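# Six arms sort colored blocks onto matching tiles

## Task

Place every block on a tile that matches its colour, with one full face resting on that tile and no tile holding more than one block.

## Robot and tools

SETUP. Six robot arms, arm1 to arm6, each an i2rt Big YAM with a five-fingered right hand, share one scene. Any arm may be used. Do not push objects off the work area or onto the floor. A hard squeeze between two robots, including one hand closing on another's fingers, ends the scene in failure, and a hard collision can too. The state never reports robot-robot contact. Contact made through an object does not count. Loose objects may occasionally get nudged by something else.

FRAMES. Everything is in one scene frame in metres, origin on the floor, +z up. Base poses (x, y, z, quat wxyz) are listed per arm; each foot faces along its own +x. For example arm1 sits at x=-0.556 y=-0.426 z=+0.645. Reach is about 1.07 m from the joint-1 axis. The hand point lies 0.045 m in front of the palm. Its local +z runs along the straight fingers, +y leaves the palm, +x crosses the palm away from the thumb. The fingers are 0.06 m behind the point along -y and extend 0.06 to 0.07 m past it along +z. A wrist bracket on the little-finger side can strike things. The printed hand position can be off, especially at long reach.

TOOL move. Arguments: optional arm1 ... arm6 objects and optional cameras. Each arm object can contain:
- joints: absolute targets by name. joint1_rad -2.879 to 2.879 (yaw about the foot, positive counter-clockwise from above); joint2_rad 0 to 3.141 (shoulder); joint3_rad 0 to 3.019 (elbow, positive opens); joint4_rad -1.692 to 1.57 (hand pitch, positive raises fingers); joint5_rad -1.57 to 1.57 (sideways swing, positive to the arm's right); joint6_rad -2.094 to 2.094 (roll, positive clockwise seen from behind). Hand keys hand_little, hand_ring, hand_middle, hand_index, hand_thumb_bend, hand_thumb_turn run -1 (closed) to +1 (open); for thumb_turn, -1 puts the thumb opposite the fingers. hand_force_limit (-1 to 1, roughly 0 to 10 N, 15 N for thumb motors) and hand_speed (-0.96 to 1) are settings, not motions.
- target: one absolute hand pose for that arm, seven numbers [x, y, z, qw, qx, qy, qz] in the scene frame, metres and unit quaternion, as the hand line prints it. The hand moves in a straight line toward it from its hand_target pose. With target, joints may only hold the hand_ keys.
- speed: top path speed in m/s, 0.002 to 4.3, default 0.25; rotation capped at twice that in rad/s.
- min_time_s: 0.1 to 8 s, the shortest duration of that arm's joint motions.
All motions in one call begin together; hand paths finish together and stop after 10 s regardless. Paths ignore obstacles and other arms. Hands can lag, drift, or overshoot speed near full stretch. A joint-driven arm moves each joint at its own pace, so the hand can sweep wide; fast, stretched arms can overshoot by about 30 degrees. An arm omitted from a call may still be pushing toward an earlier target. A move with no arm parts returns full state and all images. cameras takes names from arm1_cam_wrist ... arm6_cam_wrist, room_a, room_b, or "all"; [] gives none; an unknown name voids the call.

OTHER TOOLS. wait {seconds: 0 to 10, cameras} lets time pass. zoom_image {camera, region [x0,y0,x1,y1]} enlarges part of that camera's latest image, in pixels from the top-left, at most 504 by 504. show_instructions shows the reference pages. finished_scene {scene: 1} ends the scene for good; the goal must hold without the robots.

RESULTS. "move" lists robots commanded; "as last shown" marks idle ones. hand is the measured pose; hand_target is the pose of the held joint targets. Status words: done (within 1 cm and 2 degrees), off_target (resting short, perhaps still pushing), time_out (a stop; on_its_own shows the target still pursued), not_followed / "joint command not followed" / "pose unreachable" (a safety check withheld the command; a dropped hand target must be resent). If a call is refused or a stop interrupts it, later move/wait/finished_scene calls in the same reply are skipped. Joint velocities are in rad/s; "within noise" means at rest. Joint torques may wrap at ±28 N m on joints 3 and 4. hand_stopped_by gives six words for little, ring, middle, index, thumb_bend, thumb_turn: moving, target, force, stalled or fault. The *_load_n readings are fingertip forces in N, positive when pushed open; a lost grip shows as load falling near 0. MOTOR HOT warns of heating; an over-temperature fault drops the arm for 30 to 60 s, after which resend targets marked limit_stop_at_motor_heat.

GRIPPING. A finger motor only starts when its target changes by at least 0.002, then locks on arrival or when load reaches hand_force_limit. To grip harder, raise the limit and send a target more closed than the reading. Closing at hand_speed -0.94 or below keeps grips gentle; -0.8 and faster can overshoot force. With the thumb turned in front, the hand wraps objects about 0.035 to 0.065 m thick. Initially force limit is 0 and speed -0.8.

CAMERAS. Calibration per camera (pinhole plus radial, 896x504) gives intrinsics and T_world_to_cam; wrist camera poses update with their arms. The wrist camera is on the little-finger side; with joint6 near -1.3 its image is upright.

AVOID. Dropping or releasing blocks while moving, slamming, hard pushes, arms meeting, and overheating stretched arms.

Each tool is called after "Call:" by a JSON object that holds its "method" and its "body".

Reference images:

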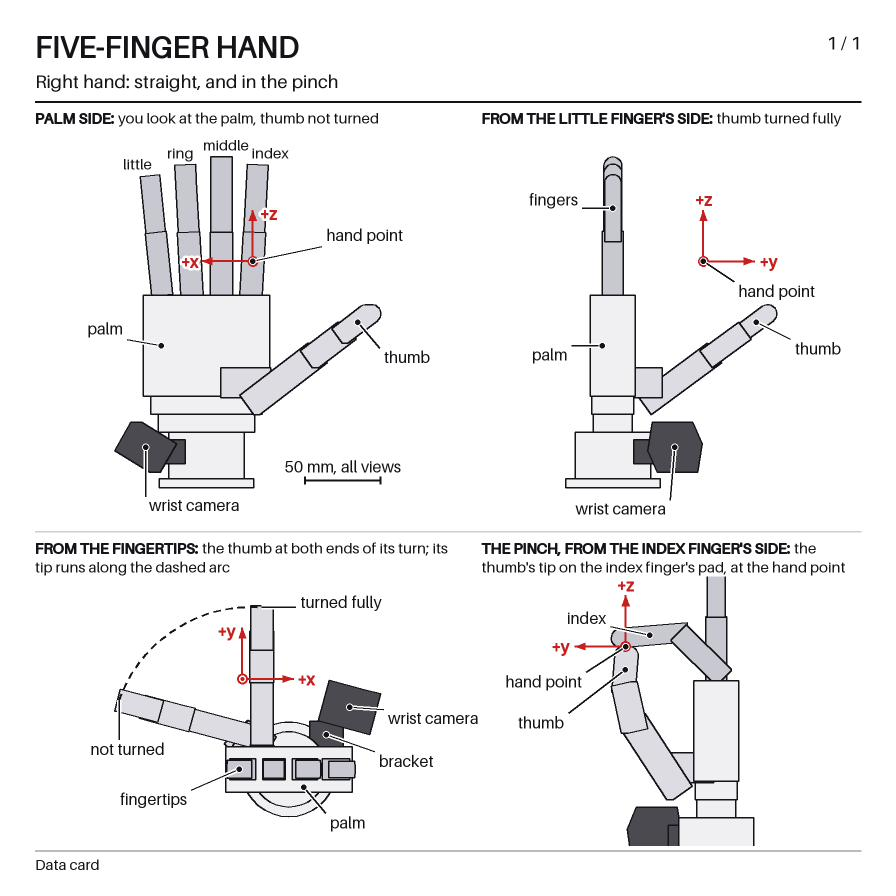

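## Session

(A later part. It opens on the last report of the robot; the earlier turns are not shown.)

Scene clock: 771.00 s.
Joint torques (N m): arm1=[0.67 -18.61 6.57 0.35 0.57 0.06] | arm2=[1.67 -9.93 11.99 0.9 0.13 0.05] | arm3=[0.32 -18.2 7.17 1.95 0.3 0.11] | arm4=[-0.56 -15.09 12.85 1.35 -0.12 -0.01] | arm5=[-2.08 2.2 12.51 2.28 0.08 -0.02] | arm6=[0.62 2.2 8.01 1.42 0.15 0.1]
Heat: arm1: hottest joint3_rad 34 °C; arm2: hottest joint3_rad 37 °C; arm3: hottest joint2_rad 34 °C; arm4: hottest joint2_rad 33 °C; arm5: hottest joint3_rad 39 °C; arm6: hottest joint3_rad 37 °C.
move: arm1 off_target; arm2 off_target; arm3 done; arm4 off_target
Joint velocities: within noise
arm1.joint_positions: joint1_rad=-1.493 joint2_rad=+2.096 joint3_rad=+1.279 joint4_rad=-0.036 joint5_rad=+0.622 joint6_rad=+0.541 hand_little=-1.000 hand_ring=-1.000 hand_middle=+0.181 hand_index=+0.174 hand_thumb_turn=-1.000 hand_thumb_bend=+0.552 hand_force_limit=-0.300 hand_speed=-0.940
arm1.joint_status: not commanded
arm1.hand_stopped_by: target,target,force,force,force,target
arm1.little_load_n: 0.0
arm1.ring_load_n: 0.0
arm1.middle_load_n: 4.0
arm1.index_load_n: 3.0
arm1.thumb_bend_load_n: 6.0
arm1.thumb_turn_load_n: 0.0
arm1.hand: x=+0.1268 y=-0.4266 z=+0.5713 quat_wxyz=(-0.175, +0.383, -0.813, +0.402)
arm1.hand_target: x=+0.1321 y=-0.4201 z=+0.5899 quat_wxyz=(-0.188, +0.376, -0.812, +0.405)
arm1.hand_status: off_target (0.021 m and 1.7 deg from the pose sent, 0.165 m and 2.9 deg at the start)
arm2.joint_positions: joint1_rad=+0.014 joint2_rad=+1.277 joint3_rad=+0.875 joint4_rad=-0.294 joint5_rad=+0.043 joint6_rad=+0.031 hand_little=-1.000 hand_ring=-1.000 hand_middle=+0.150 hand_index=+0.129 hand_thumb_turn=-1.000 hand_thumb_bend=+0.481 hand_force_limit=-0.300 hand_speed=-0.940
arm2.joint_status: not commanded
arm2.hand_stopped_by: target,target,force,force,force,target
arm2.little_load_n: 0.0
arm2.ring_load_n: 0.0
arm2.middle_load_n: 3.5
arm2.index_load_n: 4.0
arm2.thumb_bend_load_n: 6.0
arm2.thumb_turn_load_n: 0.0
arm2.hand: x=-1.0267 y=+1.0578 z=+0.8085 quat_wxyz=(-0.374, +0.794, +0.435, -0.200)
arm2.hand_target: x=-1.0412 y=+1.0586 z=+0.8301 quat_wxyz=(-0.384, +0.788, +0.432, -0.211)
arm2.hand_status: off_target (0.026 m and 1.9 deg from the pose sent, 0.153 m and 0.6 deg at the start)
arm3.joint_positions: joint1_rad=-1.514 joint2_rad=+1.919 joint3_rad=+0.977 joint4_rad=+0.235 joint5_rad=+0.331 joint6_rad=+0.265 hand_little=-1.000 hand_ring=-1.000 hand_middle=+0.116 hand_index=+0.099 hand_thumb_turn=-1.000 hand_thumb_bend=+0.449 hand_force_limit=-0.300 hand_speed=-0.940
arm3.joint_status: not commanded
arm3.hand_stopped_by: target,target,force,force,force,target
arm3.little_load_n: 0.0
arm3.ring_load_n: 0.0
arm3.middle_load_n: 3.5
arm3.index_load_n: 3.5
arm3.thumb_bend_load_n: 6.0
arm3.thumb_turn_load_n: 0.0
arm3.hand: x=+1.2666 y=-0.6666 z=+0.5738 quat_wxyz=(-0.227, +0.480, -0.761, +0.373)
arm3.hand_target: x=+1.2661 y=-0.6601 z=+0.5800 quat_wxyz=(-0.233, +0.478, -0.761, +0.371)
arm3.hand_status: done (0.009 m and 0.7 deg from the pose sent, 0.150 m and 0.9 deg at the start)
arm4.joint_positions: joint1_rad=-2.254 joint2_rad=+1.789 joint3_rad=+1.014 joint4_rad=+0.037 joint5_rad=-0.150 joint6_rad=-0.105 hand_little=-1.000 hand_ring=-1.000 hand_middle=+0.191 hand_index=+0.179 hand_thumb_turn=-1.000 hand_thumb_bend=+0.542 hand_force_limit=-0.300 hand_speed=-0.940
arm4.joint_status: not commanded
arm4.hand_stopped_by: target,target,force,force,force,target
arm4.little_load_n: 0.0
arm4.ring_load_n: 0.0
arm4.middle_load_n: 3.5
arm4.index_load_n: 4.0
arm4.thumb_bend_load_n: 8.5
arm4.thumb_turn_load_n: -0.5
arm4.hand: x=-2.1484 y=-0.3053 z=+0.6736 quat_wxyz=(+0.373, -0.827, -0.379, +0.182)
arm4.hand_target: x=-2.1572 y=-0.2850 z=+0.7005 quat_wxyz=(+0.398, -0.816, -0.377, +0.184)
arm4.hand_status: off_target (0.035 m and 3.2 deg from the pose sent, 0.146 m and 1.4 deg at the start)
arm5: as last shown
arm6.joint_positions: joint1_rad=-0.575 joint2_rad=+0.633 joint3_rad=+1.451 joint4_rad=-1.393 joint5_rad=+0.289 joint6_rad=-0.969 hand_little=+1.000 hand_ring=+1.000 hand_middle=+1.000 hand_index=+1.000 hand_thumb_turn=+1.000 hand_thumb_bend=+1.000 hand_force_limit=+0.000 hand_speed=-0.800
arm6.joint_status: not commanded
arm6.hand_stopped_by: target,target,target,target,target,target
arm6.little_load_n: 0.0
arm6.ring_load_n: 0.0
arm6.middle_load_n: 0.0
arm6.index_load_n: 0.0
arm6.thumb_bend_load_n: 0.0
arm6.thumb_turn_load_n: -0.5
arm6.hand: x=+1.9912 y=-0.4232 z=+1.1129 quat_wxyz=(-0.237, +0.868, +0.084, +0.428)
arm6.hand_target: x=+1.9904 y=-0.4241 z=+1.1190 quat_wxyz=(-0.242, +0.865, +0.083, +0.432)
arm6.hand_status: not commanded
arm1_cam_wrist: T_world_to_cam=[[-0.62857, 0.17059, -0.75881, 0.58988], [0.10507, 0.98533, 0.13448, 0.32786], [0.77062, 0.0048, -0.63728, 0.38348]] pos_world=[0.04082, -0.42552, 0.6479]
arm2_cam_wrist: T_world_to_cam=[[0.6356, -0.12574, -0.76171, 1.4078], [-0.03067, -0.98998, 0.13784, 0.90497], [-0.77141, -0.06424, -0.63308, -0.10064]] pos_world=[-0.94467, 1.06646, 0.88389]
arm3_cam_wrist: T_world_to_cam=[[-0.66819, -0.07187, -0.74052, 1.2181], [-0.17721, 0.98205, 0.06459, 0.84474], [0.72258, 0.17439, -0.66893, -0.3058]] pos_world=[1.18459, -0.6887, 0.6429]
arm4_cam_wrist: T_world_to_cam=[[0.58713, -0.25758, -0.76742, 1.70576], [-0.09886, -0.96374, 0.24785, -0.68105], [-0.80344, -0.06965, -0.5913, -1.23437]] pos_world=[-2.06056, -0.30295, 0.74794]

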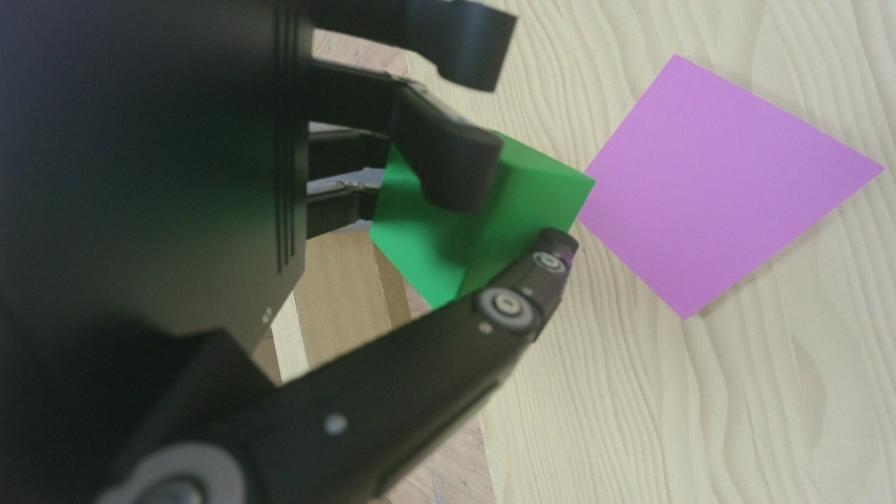

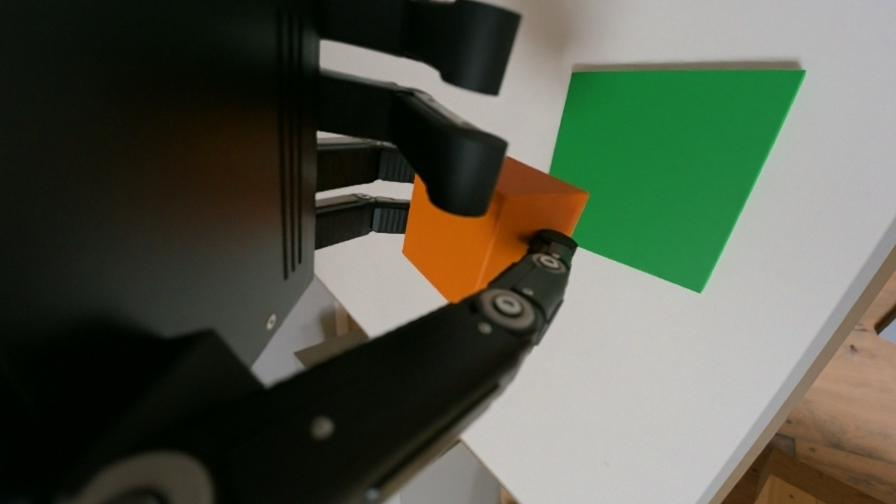

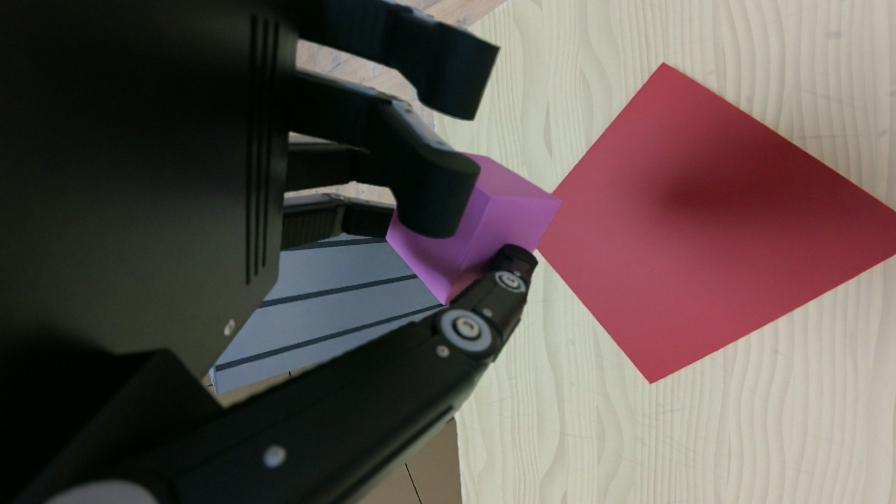

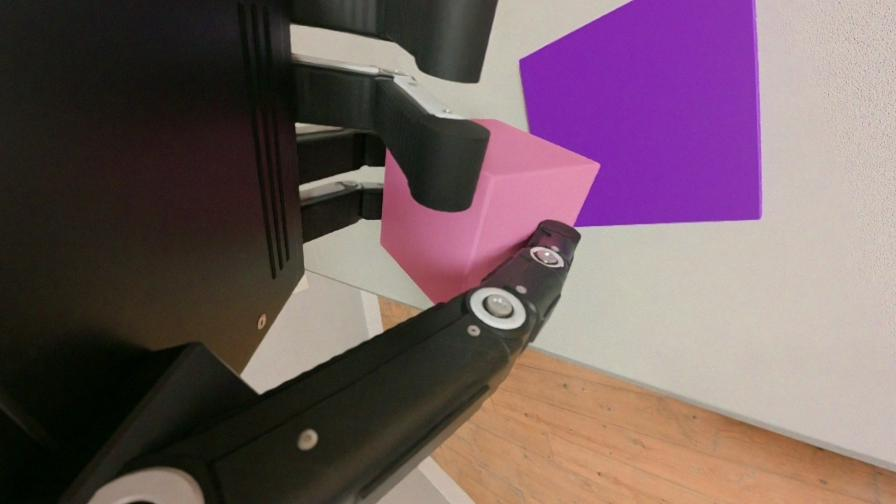

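Call:
{"method": "move", "body": {"arm1": {"target":[-0.412,0.14,0.60,0.4384,-0.8988,0,0],"speed":0.3}, "arm2": {"joints":{"joint1_rad":-2.248},"min_time_s":5}, "arm3": {"joints":{"joint1_rad":1.361},"min_time_s":7}, "arm4": {"joints":{"joint1_rad":1.167,"joint2_rad":1.2,"joint3_rad":1.2,"joint4_rad":-0.738},"min_time_s":7}, "arm5": {"joints":{"joint1_rad":-0.7},"min_time_s":2}, "cameras": ["arm1_cam_wrist","arm2_cam_wrist","arm3_cam_wrist","arm4_cam_wrist"]}}

Scene clock: 819.13 s.
Joint torques (N m): arm1=[0.03 -12.98 9.35 0.58 -0.12 -0.12] | arm2=[1.14 -9.58 12.01 1.16 0.07 0.05] | arm3=[-0.85 -18.14 7.28 2 0.25 0.12] | arm4=[0.38 -9.41 16.77 1.25 -0.13 0] | arm5=[0.15 2.26 12.6 2.24 0.01 -0.02] | arm6=[0.73 1.55 8.01 1.4 0.14 0.05]
Heat: arm1: hottest joint2_rad 36 °C; arm2: hottest joint3_rad 40 °C; arm3: hottest joint3_rad 34 °C; arm4: hottest joint3_rad 38 °C; arm5: hottest joint3_rad 40 °C; arm6: hottest joint3_rad 37 °C.
move: arm1 off_target; arm2 done; arm3 done; arm4 done; arm5 done
Joint velocities: within noise
arm1.joint_positions: joint1_rad=-0.389 joint2_rad=+1.879 joint3_rad=+0.898 joint4_rad=+0.229 joint5_rad=-0.286 joint6_rad=-0.224 hand_little=-1.000 hand_ring=-1.000 hand_middle=+0.181 hand_index=+0.174 hand_thumb_turn=-1.000 hand_thumb_bend=+0.552 hand_force_limit=-0.300 hand_speed=-0.940
arm1.joint_status: not commanded
arm1.hand_stopped_by: target,target,force,force,force,target
arm1.little_load_n: 0.0
arm1.ring_load_n: 0.0
arm1.middle_load_n: 4.0
arm1.index_load_n: 3.5
arm1.thumb_bend_load_n: 6.0
arm1.thumb_turn_load_n: 0.0
arm1.hand: x=-0.4205 y=+0.1180 z=+0.5830 quat_wxyz=(-0.420, +0.907, -0.009, -0.007)
arm1.hand_target: x=-0.4124 y=+0.1390 z=+0.6006 quat_wxyz=(-0.438, +0.899, +0.000, +0.000)
arm1.hand_status: off_target (0.029 m and 2.6 deg from the pose sent, 0.782 m and 130.3 deg at the start)
arm2.joint_positions: joint1_rad=-2.239 joint2_rad=+1.277 joint3_rad=+0.875 joint4_rad=-0.294 joint5_rad=+0.044 joint6_rad=+0.031 hand_little=-1.000 hand_ring=-1.000 hand_middle=+0.150 hand_index=+0.129 hand_thumb_turn=-1.000 hand_thumb_bend=+0.481 hand_force_limit=-0.300 hand_speed=-0.940
arm2.joint_status: all done
arm2.hand_stopped_by: target,target,force,force,force,target
arm2.little_load_n: 0.0
arm2.ring_load_n: 0.0
arm2.middle_load_n: 3.5
arm2.index_load_n: 4.0
arm2.thumb_bend_load_n: 6.0
arm2.thumb_turn_load_n: 0.0
arm2.hand: x=-0.1274 y=+1.0332 z=+0.8103 quat_wxyz=(-0.344, +0.733, -0.531, +0.250)
arm2.hand_target: x=-0.1133 y=+1.0340 z=+0.8321 quat_wxyz=(-0.356, +0.722, -0.534, +0.258)
arm2.hand_status: not commanded
arm3.joint_positions: joint1_rad=+1.361 joint2_rad=+1.919 joint3_rad=+0.977 joint4_rad=+0.235 joint5_rad=+0.332 joint6_rad=+0.265 hand_little=-1.000 hand_ring=-1.000 hand_middle=+0.116 hand_index=+0.099 hand_thumb_turn=-1.000 hand_thumb_bend=+0.449 hand_force_limit=-0.300 hand_speed=-0.940
arm3.joint_status: all done
arm3.hand_stopped_by: target,target,force,force,force,target
arm3.little_load_n: 0.0
arm3.ring_load_n: 0.0
arm3.middle_load_n: 3.5
arm3.index_load_n: 4.0
arm3.thumb_bend_load_n: 6.0
arm3.thumb_turn_load_n: 0.0
arm3.hand: x=+0.0719 y=-0.4283 z=+0.5825 quat_wxyz=(-0.400, +0.818, +0.371, -0.184)
arm3.hand_target: x=+0.0727 y=-0.4290 z=+0.5887 quat_wxyz=(-0.401, +0.820, +0.364, -0.188)
arm3.hand_status: not commanded
arm4.joint_positions: joint1_rad=+1.158 joint2_rad=+1.217 joint3_rad=+1.143 joint4_rad=-0.732 joint5_rad=-0.150 joint6_rad=-0.106 hand_little=-1.000 hand_ring=-1.000 hand_middle=+0.191 hand_index=+0.179 hand_thumb_turn=-1.000 hand_thumb_bend=+0.542 hand_force_limit=-0.300 hand_speed=-0.940
arm4.joint_status: all done
arm4.hand_stopped_by: target,target,force,force,force,target
arm4.little_load_n: 0.0
arm4.ring_load_n: 0.0
arm4.middle_load_n: 3.5
arm4.index_load_n: 4.5
arm4.thumb_bend_load_n: 8.5
arm4.thumb_turn_load_n: 0.0
arm4.hand: x=-1.3142 y=-0.9642 z=+0.9127 quat_wxyz=(-0.217, +0.492, -0.786, +0.304)
arm4.hand_target: x=-1.3038 y=-0.9670 z=+0.9492 quat_wxyz=(-0.229, +0.495, -0.769, +0.333)
arm4.hand_status: not commanded
arm5.joint_positions: joint1_rad=-0.712 joint2_rad=+0.621 joint3_rad=+1.356 joint4_rad=-1.120 joint5_rad=-0.001 joint6_rad=-0.044 hand_little=-1.000 hand_ring=-1.000 hand_middle=+0.550 hand_index=+0.550 hand_thumb_turn=-1.000 hand_thumb_bend=+1.000 hand_force_limit=+0.000 hand_speed=+0.200
arm5.joint_status: all done
arm5.hand_stopped_by: target,target,target,target,target,target
arm5.little_load_n: 0.0
arm5.ring_load_n: 0.0
arm5.middle_load_n: 0.0
arm5.index_load_n: 0.0
arm5.thumb_bend_load_n: 0.0
arm5.thumb_turn_load_n: 0.0
arm5.hand: x=+0.4603 y=+1.2222 z=+1.1253 quat_wxyz=(+0.000, +0.050, -0.830, +0.555)
arm5.hand_target: x=+0.4628 y=+1.2234 z=+1.1490 quat_wxyz=(+0.000, +0.059, -0.814, +0.579)
arm5.hand_status: not commanded
arm6: as last shown
arm6.thumb_turn_load_n: 0.0
arm1_cam_wrist: T_world_to_cam=[[0.23699, -0.62237, -0.74598, 0.61188], [-0.81771, -0.5424, 0.19275, -0.39463], [-0.52458, 0.56432, -0.63746, 0.19959]] pos_world=[-0.363, 0.05413, 0.65975]
arm2_cam_wrist: T_world_to_cam=[[-0.49755, -0.40871, -0.76511, 0.98537], [-0.74933, 0.64685, 0.14175, -0.87796], [0.43698, 0.64385, -0.6281, 0.01103]] pos_world=[-0.17243, 0.96354, 0.8853]
arm3_cam_wrist: T_world_to_cam=[[0.65083, -0.11144, -0.751, 0.3377], [-0.0874, -0.99359, 0.0717, -0.45831], [-0.75418, 0.01898, -0.6564, 0.55405]] pos_world=[0.15801, -0.42825, 0.65015]
arm4_cam_wrist: T_world_to_cam=[[-0.68878, 0.13539, -0.71222, -0.11849], [-0.14237, 0.93802, 0.316, 0.42144], [0.71086, 0.31905, -0.62681, 1.92863]] pos_world=[-1.39259, -0.99461, 0.99132]

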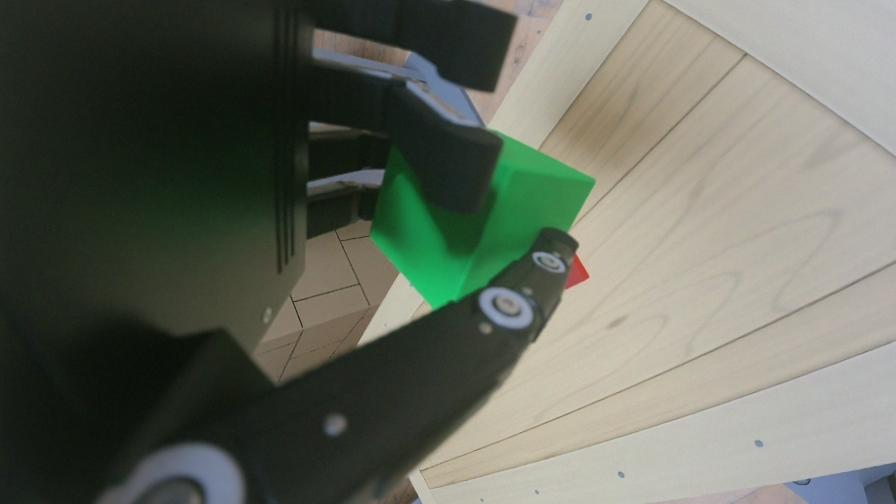

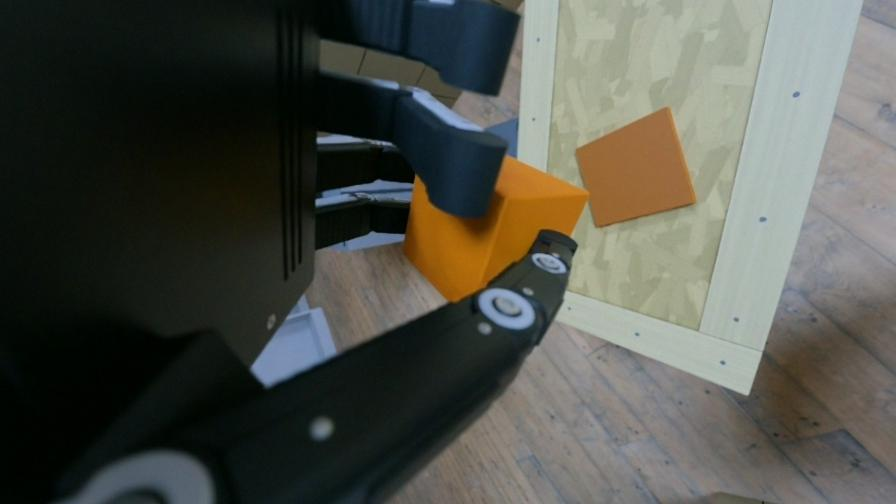

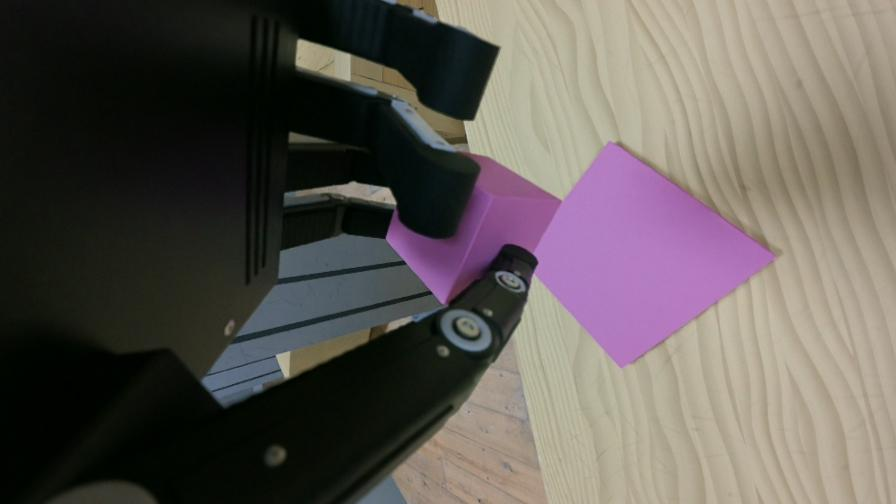

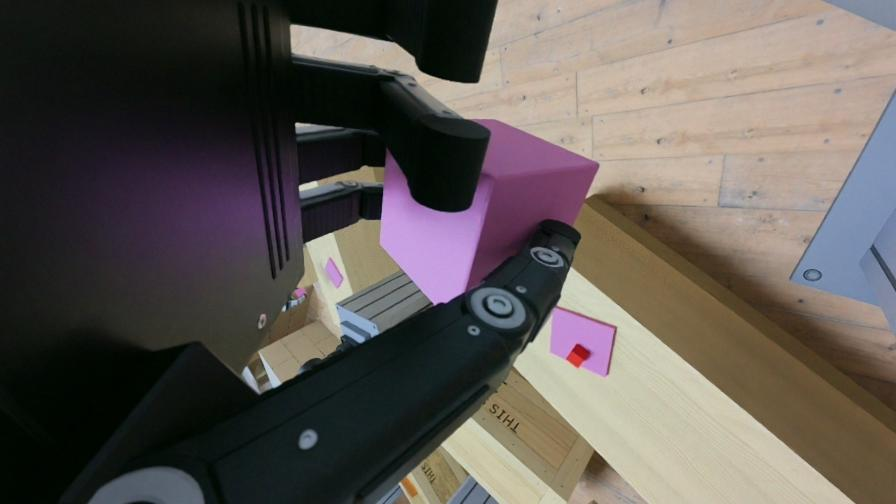

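Call:
{"method": "zoom_image", "body": {"camera": "arm3_cam_wrist", "region": [500, 120, 800, 390]}}

Call:
{"method": "zoom_image", "body": {"camera": "arm2_cam_wrist", "region": [530, 80, 800, 350]}}

Call:
{"method": "zoom_image", "body": {"camera": "arm4_cam_wrist", "region": [500, 280, 700, 420]}}

Scaled by 1.680 from the camera's image (finer frame: 1280x720).

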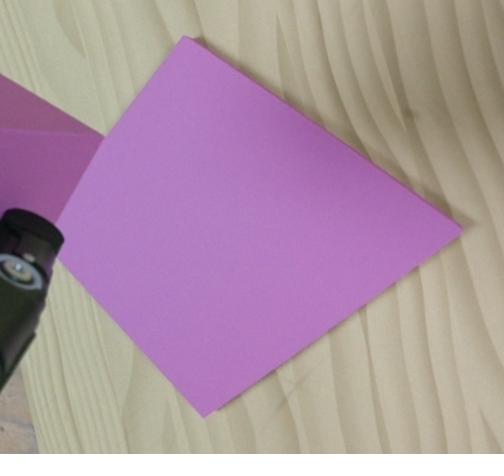

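Scaled by 1.867 from the camera's image (finer frame: 1280x720).

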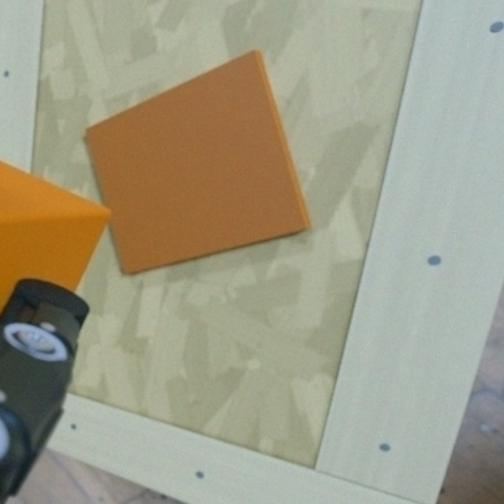

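Scaled by 2.520 from the camera's image (finer frame: 1280x720).

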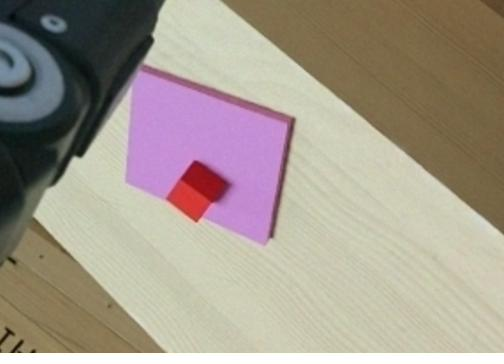

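Call:
{"method": "zoom_image", "body": {"camera": "arm1_cam_wrist", "region": [540, 200, 740, 400]}}

Call:
{"method": "move", "body": {"arm1": {"target":[-0.404,0.151,0.51,0.4384,-0.8988,0,0],"speed":0.15}, "arm2": {"target":[-0.02,1.078,0.58,0.3591,-0.7363,0.5156,-0.2515],"speed":0.25}, "arm3": {"target":[0.051,-0.452,0.477,0.401,-0.820,-0.364,0.188],"speed":0.15}, "cameras": ["arm1_cam_wrist","arm2_cam_wrist","arm3_cam_wrist"]}}

Call:
{"method": "zoom_image", "body": {"camera": "arm1_cam_wrist", "region": [540, 200, 840, 500]}}

Call:
{"method": "zoom_image", "body": {"camera": "arm2_cam_wrist", "region": [500, 80, 800, 380]}}

Call:
{"method": "zoom_image", "body": {"camera": "arm3_cam_wrist", "region": [480, 80, 880, 480]}}

Scaled by 2.520 from the camera's image (finer frame: 1280x720).

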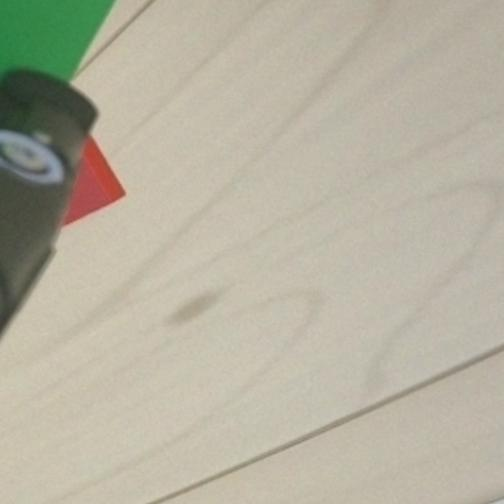

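Scene clock: 945.17 s.
Joint torques (N m): arm1=[-0.5 -14.8 7.31 1.76 -0.12 -0.12] | arm2=[0.79 -15.44 7.5 2.62 -0.01 -0.13] | arm3=[-0.38 -16.44 8.79 2.86 0.4 0.11] | arm4=[0.62 -9.52 16.64 1.32 -0.13 0] | arm5=[0.09 2.2 12.62 2.26 0.01 -0.02] | arm6=[0.03 1.85 8.14 1.65 0.12 0.03]
Heat: arm1: hottest joint3_rad 36 °C; arm2: hottest joint3_rad 45 °C; arm3: hottest joint3_rad 34 °C; arm4: hottest joint3_rad 45 °C; arm5: hottest joint3_rad 40 °C; arm6: hottest joint3_rad 38 °C.
move: arm1 off_target; arm2 off_target; arm3 off_target
Joint velocities: within noise
arm1.joint_positions: joint1_rad=-0.389 joint2_rad=+2.121 joint3_rad=+0.951 joint4_rad=+0.388 joint5_rad=-0.291 joint6_rad=-0.230 hand_little=-1.000 hand_ring=-1.000 hand_middle=+0.181 hand_index=+0.174 hand_thumb_turn=-1.000 hand_thumb_bend=+0.552 hand_force_limit=-0.300 hand_speed=-0.940
arm1.joint_status: not commanded
arm1.hand_stopped_by: target,target,force,force,force,target
arm1.little_load_n: 0.0
arm1.ring_load_n: 0.0
arm1.middle_load_n: 4.5
arm1.index_load_n: 3.0
arm1.thumb_bend_load_n: 6.0
arm1.thumb_turn_load_n: 0.0
arm1.hand: x=-0.4183 y=+0.1249 z=+0.4920 quat_wxyz=(-0.408, +0.913, -0.007, -0.013)
arm1.hand_target: x=-0.4044 y=+0.1497 z=+0.5111 quat_wxyz=(-0.438, +0.899, +0.000, +0.000)
arm1.hand_status: off_target (0.035 m and 4.2 deg from the pose sent, 0.082 m and 2.6 deg at the start)
arm2.joint_positions: joint1_rad=-2.239 joint2_rad=+1.965 joint3_rad=+0.940 joint4_rad=+0.320 joint5_rad=+0.019 joint6_rad=+0.018 hand_little=-1.000 hand_ring=-1.000 hand_middle=+0.150 hand_index=+0.129 hand_thumb_turn=-1.000 hand_thumb_bend=+0.481 hand_force_limit=-0.300 hand_speed=-0.940
arm2.joint_status: not commanded
arm2.hand_stopped_by: target,target,force,force,force,target
arm2.little_load_n: 0.0
arm2.ring_load_n: 0.0
arm2.middle_load_n: 3.5
arm2.index_load_n: 4.0
arm2.thumb_bend_load_n: 6.0
arm2.thumb_turn_load_n: 0.0
arm2.hand: x=-0.0380 y=+1.0728 z=+0.5736 quat_wxyz=(-0.345, +0.741, -0.523, +0.241)
arm2.hand_target: x=-0.0206 y=+1.0778 z=+0.5806 quat_wxyz=(-0.359, +0.736, -0.516, +0.252)
arm2.hand_status: off_target (0.020 m and 2.2 deg from the pose sent, 0.258 m and 2.5 deg at the start)
arm3.joint_positions: joint1_rad=+1.405 joint2_rad=+2.177 joint3_rad=+1.001 joint4_rad=+0.425 joint5_rad=+0.370 joint6_rad=+0.301 hand_little=-1.000 hand_ring=-1.000 hand_middle=+0.116 hand_index=+0.099 hand_thumb_turn=-1.000 hand_thumb_bend=+0.449 hand_force_limit=-0.300 hand_speed=-0.940
arm3.joint_status: not commanded
arm3.hand_stopped_by: target,target,force,force,force,target
arm3.little_load_n: 0.0
arm3.ring_load_n: 0.0
arm3.middle_load_n: 3.5
arm3.index_load_n: 3.5
arm3.thumb_bend_load_n: 6.0
arm3.thumb_turn_load_n: 0.0
arm3.hand: x=+0.0720 y=-0.4508 z=+0.4728 quat_wxyz=(-0.392, +0.823, +0.373, -0.172)
arm3.hand_target: x=+0.0517 y=-0.4524 z=+0.4778 quat_wxyz=(-0.401, +0.820, +0.364, -0.188)
arm3.hand_status: off_target (0.021 m and 2.4 deg from the pose sent, 0.110 m and 0.9 deg at the start)
arm4, arm5, arm6: as last shown
arm4.thumb_bend_load_n: 8.0
arm5.index_load_n: 0.5
arm5.thumb_bend_load_n: 0.5
arm1_cam_wrist: T_world_to_cam=[[0.23408, -0.64022, -0.73166, 0.54183], [-0.81184, -0.54277, 0.21521, -0.38003], [-0.5349, 0.54361, -0.64681, 0.14162]] pos_world=[-0.3596, 0.06364, 0.56982]
arm2_cam_wrist: T_world_to_cam=[[-0.49445, -0.42098, -0.76045, 0.87558], [-0.76529, 0.62566, 0.15123, -0.78632], [0.41212, 0.65675, -0.63153, -0.21514]] pos_world=[-0.08017, 1.00187, 0.64889]
arm3_cam_wrist: T_world_to_cam=[[0.67215, -0.12232, -0.73024, 0.23649], [-0.0966, -0.99232, 0.0773, -0.4741], [-0.73408, 0.01859, -0.6788, 0.49147]] pos_world=[0.15602, -0.45066, 0.54295]

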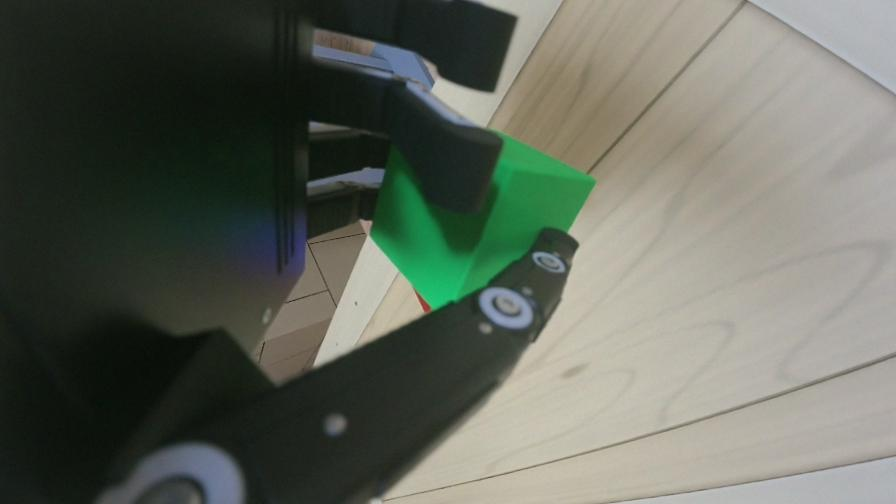

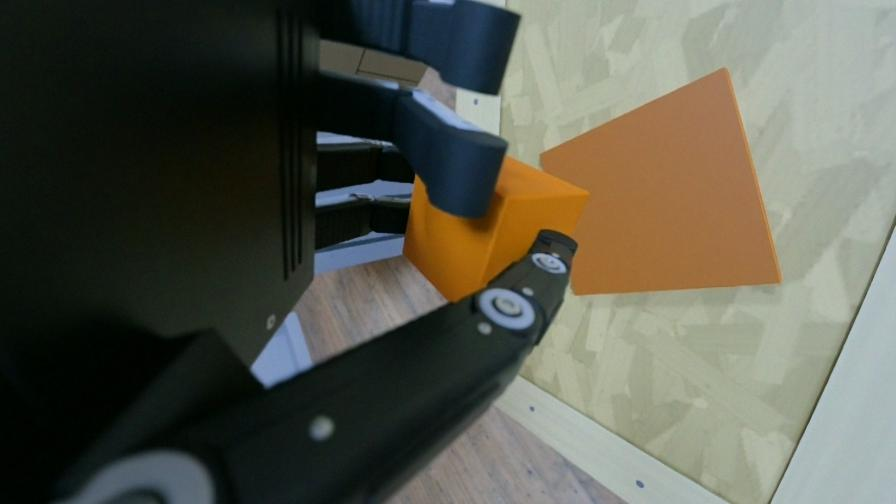

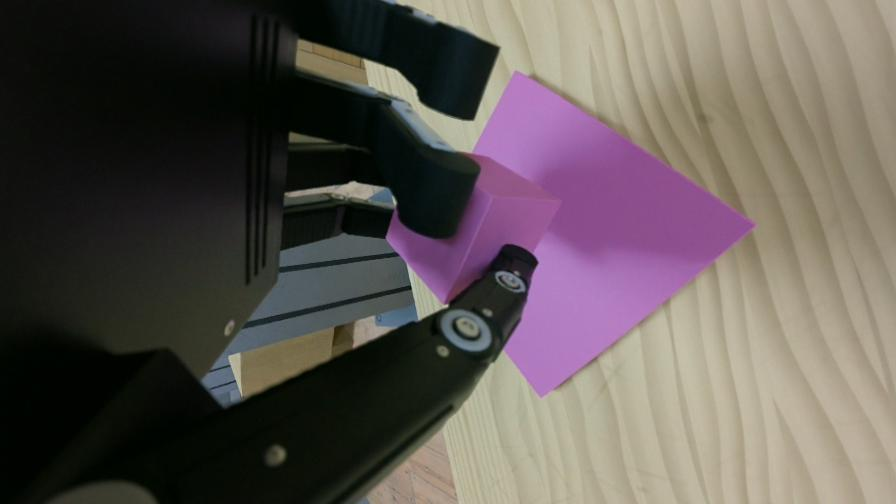

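Scaled by 1.680 from the camera's image (finer frame: 1280x720).

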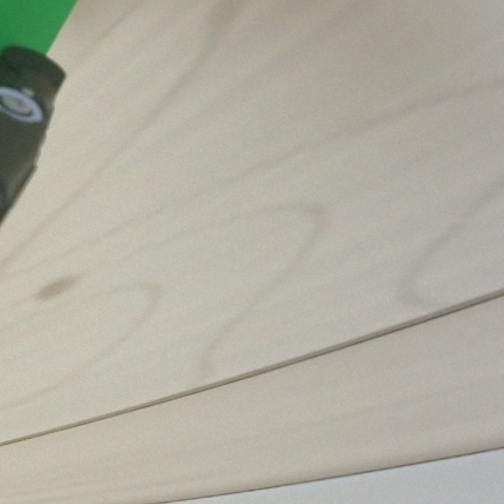

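Scaled by 1.680 from the camera's image (finer frame: 1280x720).

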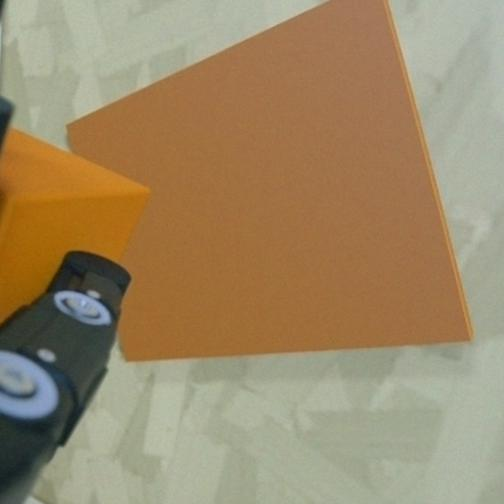

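Scaled by 1.260 from the camera's image (finer frame: 1280x720).

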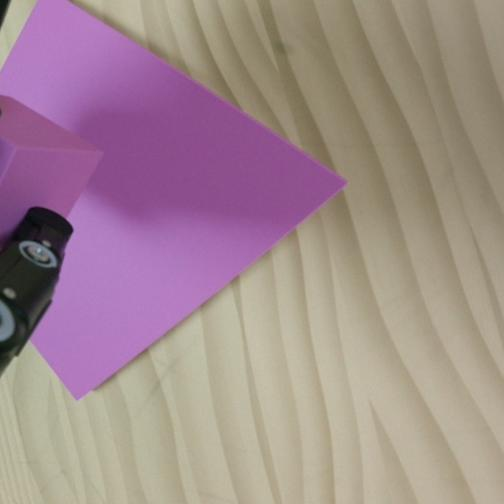

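Call:
{"method": "move", "body": {"arm1": {"target":[-0.404,0.151,0.442,0.4384,-0.8988,0,0],"speed":0.1}, "arm2": {"target":[-0.0176,1.082,0.452,0.3591,-0.7363,0.5156,-0.2515],"speed":0.1}, "arm3": {"target":[0.030,-0.456,0.4345,0.401,-0.820,-0.364,0.188],"speed":0.1}, "cameras": ["arm1_cam_wrist","arm2_cam_wrist","arm3_cam_wrist"]}}

Scene clock: 1002.53 s.
Joint torques (N m): arm1=[-0.67 -15.33 5.94 1.77 -0.13 -0.11] | arm2=[1.32 -16.56 5.18 2.58 0.13 -0.08] | arm3=[0.26 -17.26 8.53 2.88 0.39 0.12] | arm4=[0.97 -9.52 16.73 1.37 -0.12 -0.03] | arm5=[0.03 1.61 12.48 2.26 0.04 -0.02] | arm6=[0.26 1.73 8.05 1.46 0.16 0.06]
Heat: arm1: hottest joint3_rad 34 °C; arm2: hottest joint3_rad 44 °C; arm3: hottest joint3_rad 35 °C; arm4: hottest joint3_rad 46 °C; arm5: hottest joint3_rad 41 °C; arm6: hottest joint3_rad 38 °C.
move: arm1 off_target; arm2 off_target; arm3 off_target
Joint velocities: within noise
arm1.joint_positions: joint1_rad=-0.389 joint2_rad=+2.297 joint3_rad=+1.000 joint4_rad=+0.522 joint5_rad=-0.291 joint6_rad=-0.230 hand_little=-1.000 hand_ring=-1.000 hand_middle=+0.181 hand_index=+0.174 hand_thumb_turn=-1.000 hand_thumb_bend=+0.552 hand_force_limit=-0.300 hand_speed=-0.940
arm1.joint_status: not commanded
arm1.hand_stopped_by: target,target,force,force,force,target
arm1.little_load_n: 0.0
arm1.ring_load_n: 0.0
arm1.middle_load_n: 4.5
arm1.index_load_n: 3.5
arm1.thumb_bend_load_n: 6.0
arm1.thumb_turn_load_n: 0.0
arm1.hand: x=-0.4171 y=+0.1276 z=+0.4275 quat_wxyz=(-0.411, +0.911, -0.007, -0.012)
arm1.hand_target: x=-0.4043 y=+0.1501 z=+0.4428 quat_wxyz=(-0.438, +0.899, +0.000, +0.000)
arm1.hand_status: off_target (0.030 m and 3.8 deg from the pose sent, 0.058 m and 4.2 deg at the start)
arm2.joint_positions: joint1_rad=-2.239 joint2_rad=+2.295 joint3_rad=+1.021 joint4_rad=+0.577 joint5_rad=+0.019 joint6_rad=+0.018 hand_little=-1.000 hand_ring=-1.000 hand_middle=+0.150 hand_index=+0.129 hand_thumb_turn=-1.000 hand_thumb_bend=+0.481 hand_force_limit=-0.300 hand_speed=-0.940
arm2.joint_status: not commanded
arm2.hand_stopped_by: target,target,force,force,force,target
arm2.little_load_n: 0.0
arm2.ring_load_n: 0.0
arm2.middle_load_n: 3.0
arm2.index_load_n: 4.0
arm2.thumb_bend_load_n: 6.0
arm2.thumb_turn_load_n: 0.0
arm2.hand: x=-0.0295 y=+1.0764 z=+0.4512 quat_wxyz=(-0.349, +0.740, -0.522, +0.243)
arm2.hand_target: x=-0.0180 y=+1.0820 z=+0.4524 quat_wxyz=(-0.359, +0.736, -0.516, +0.251)
arm2.hand_status: off_target (0.013 m and 1.8 deg from the pose sent, 0.124 m and 2.2 deg at the start)
arm3.joint_positions: joint1_rad=+1.420 joint2_rad=+2.300 joint3_rad=+1.093 joint4_rad=+0.456 joint5_rad=+0.382 joint6_rad=+0.313 hand_little=-1.000 hand_ring=-1.000 hand_middle=+0.116 hand_index=+0.099 hand_thumb_turn=-1.000 hand_thumb_bend=+0.449 hand_force_limit=-0.300 hand_speed=-0.940
arm3.joint_status: not commanded
arm3.hand_stopped_by: target,target,force,force,force,target
arm3.little_load_n: 0.0
arm3.ring_load_n: 0.0
arm3.middle_load_n: 3.5
arm3.index_load_n: 3.5
arm3.thumb_bend_load_n: 6.5
arm3.thumb_turn_load_n: 0.0
arm3.hand: x=+0.0492 y=-0.4530 z=+0.4337 quat_wxyz=(-0.394, +0.823, +0.372, -0.173)
arm3.hand_target: x=+0.0307 y=-0.4564 z=+0.4352 quat_wxyz=(-0.401, +0.820, +0.364, -0.188)
arm3.hand_status: off_target (0.019 m and 2.2 deg from the pose sent, 0.057 m and 2.4 deg at the start)
arm4, arm5, arm6: as last shown
arm4.index_load_n: 4.0
arm4.thumb_bend_load_n: 8.5
arm5.index_load_n: 0.0
arm5.thumb_bend_load_n: 0.0
arm1_cam_wrist: T_world_to_cam=[[0.23628, -0.63547, -0.73509, 0.49788], [-0.8123, -0.54433, 0.20946, -0.36126], [-0.53324, 0.54762, -0.6448, 0.09843]] pos_world=[-0.3586, 0.06584, 0.50513]
arm2_cam_wrist: T_world_to_cam=[[-0.48872, -0.41877, -0.76536, 0.78816], [-0.7664, 0.62525, 0.14728, -0.76139], [0.41687, 0.65855, -0.62652, -0.3024]] pos_world=[-0.07227, 1.00527, 0.5259]
arm3_cam_wrist: T_world_to_cam=[[0.66914, -0.12183, -0.73309, 0.22462], [-0.09728, -0.99234, 0.07612, -0.47502], [-0.73675, 0.02039, -0.67586, 0.44794]] pos_world=[0.13351, -0.45315, 0.50357]

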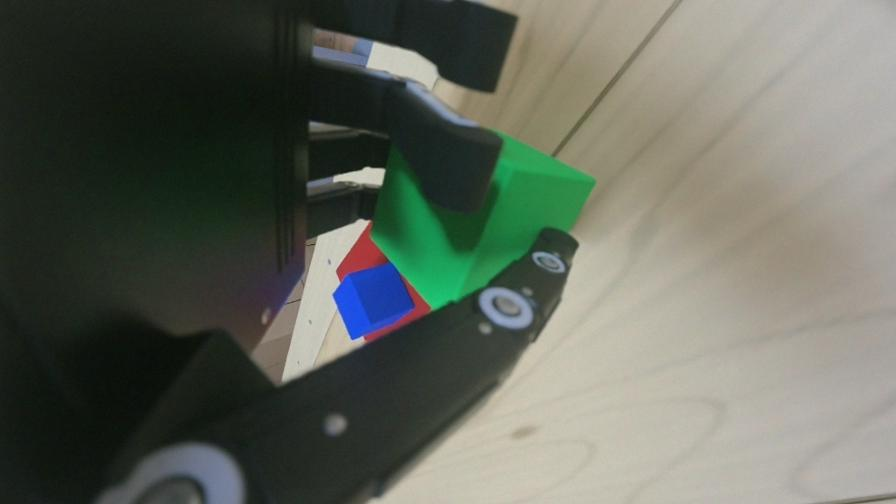

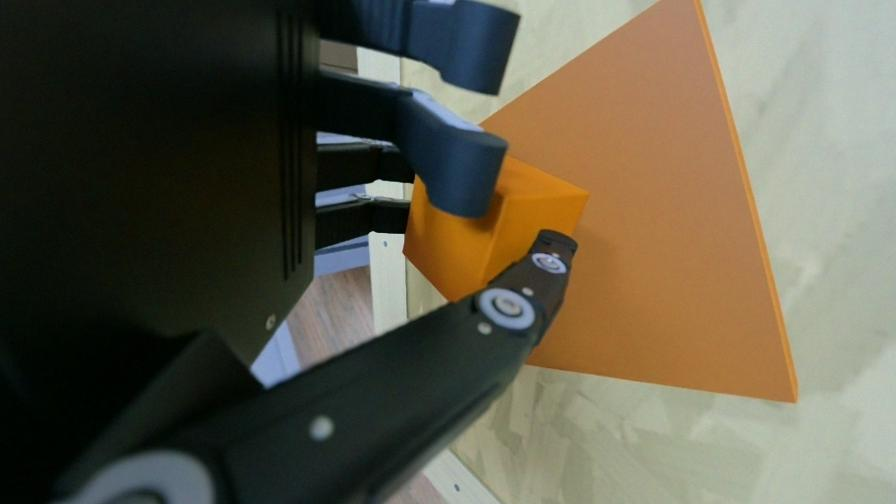

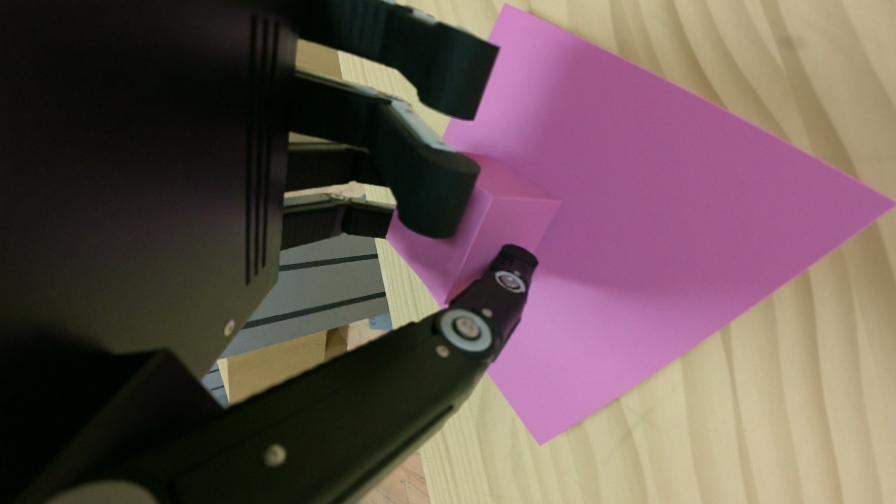

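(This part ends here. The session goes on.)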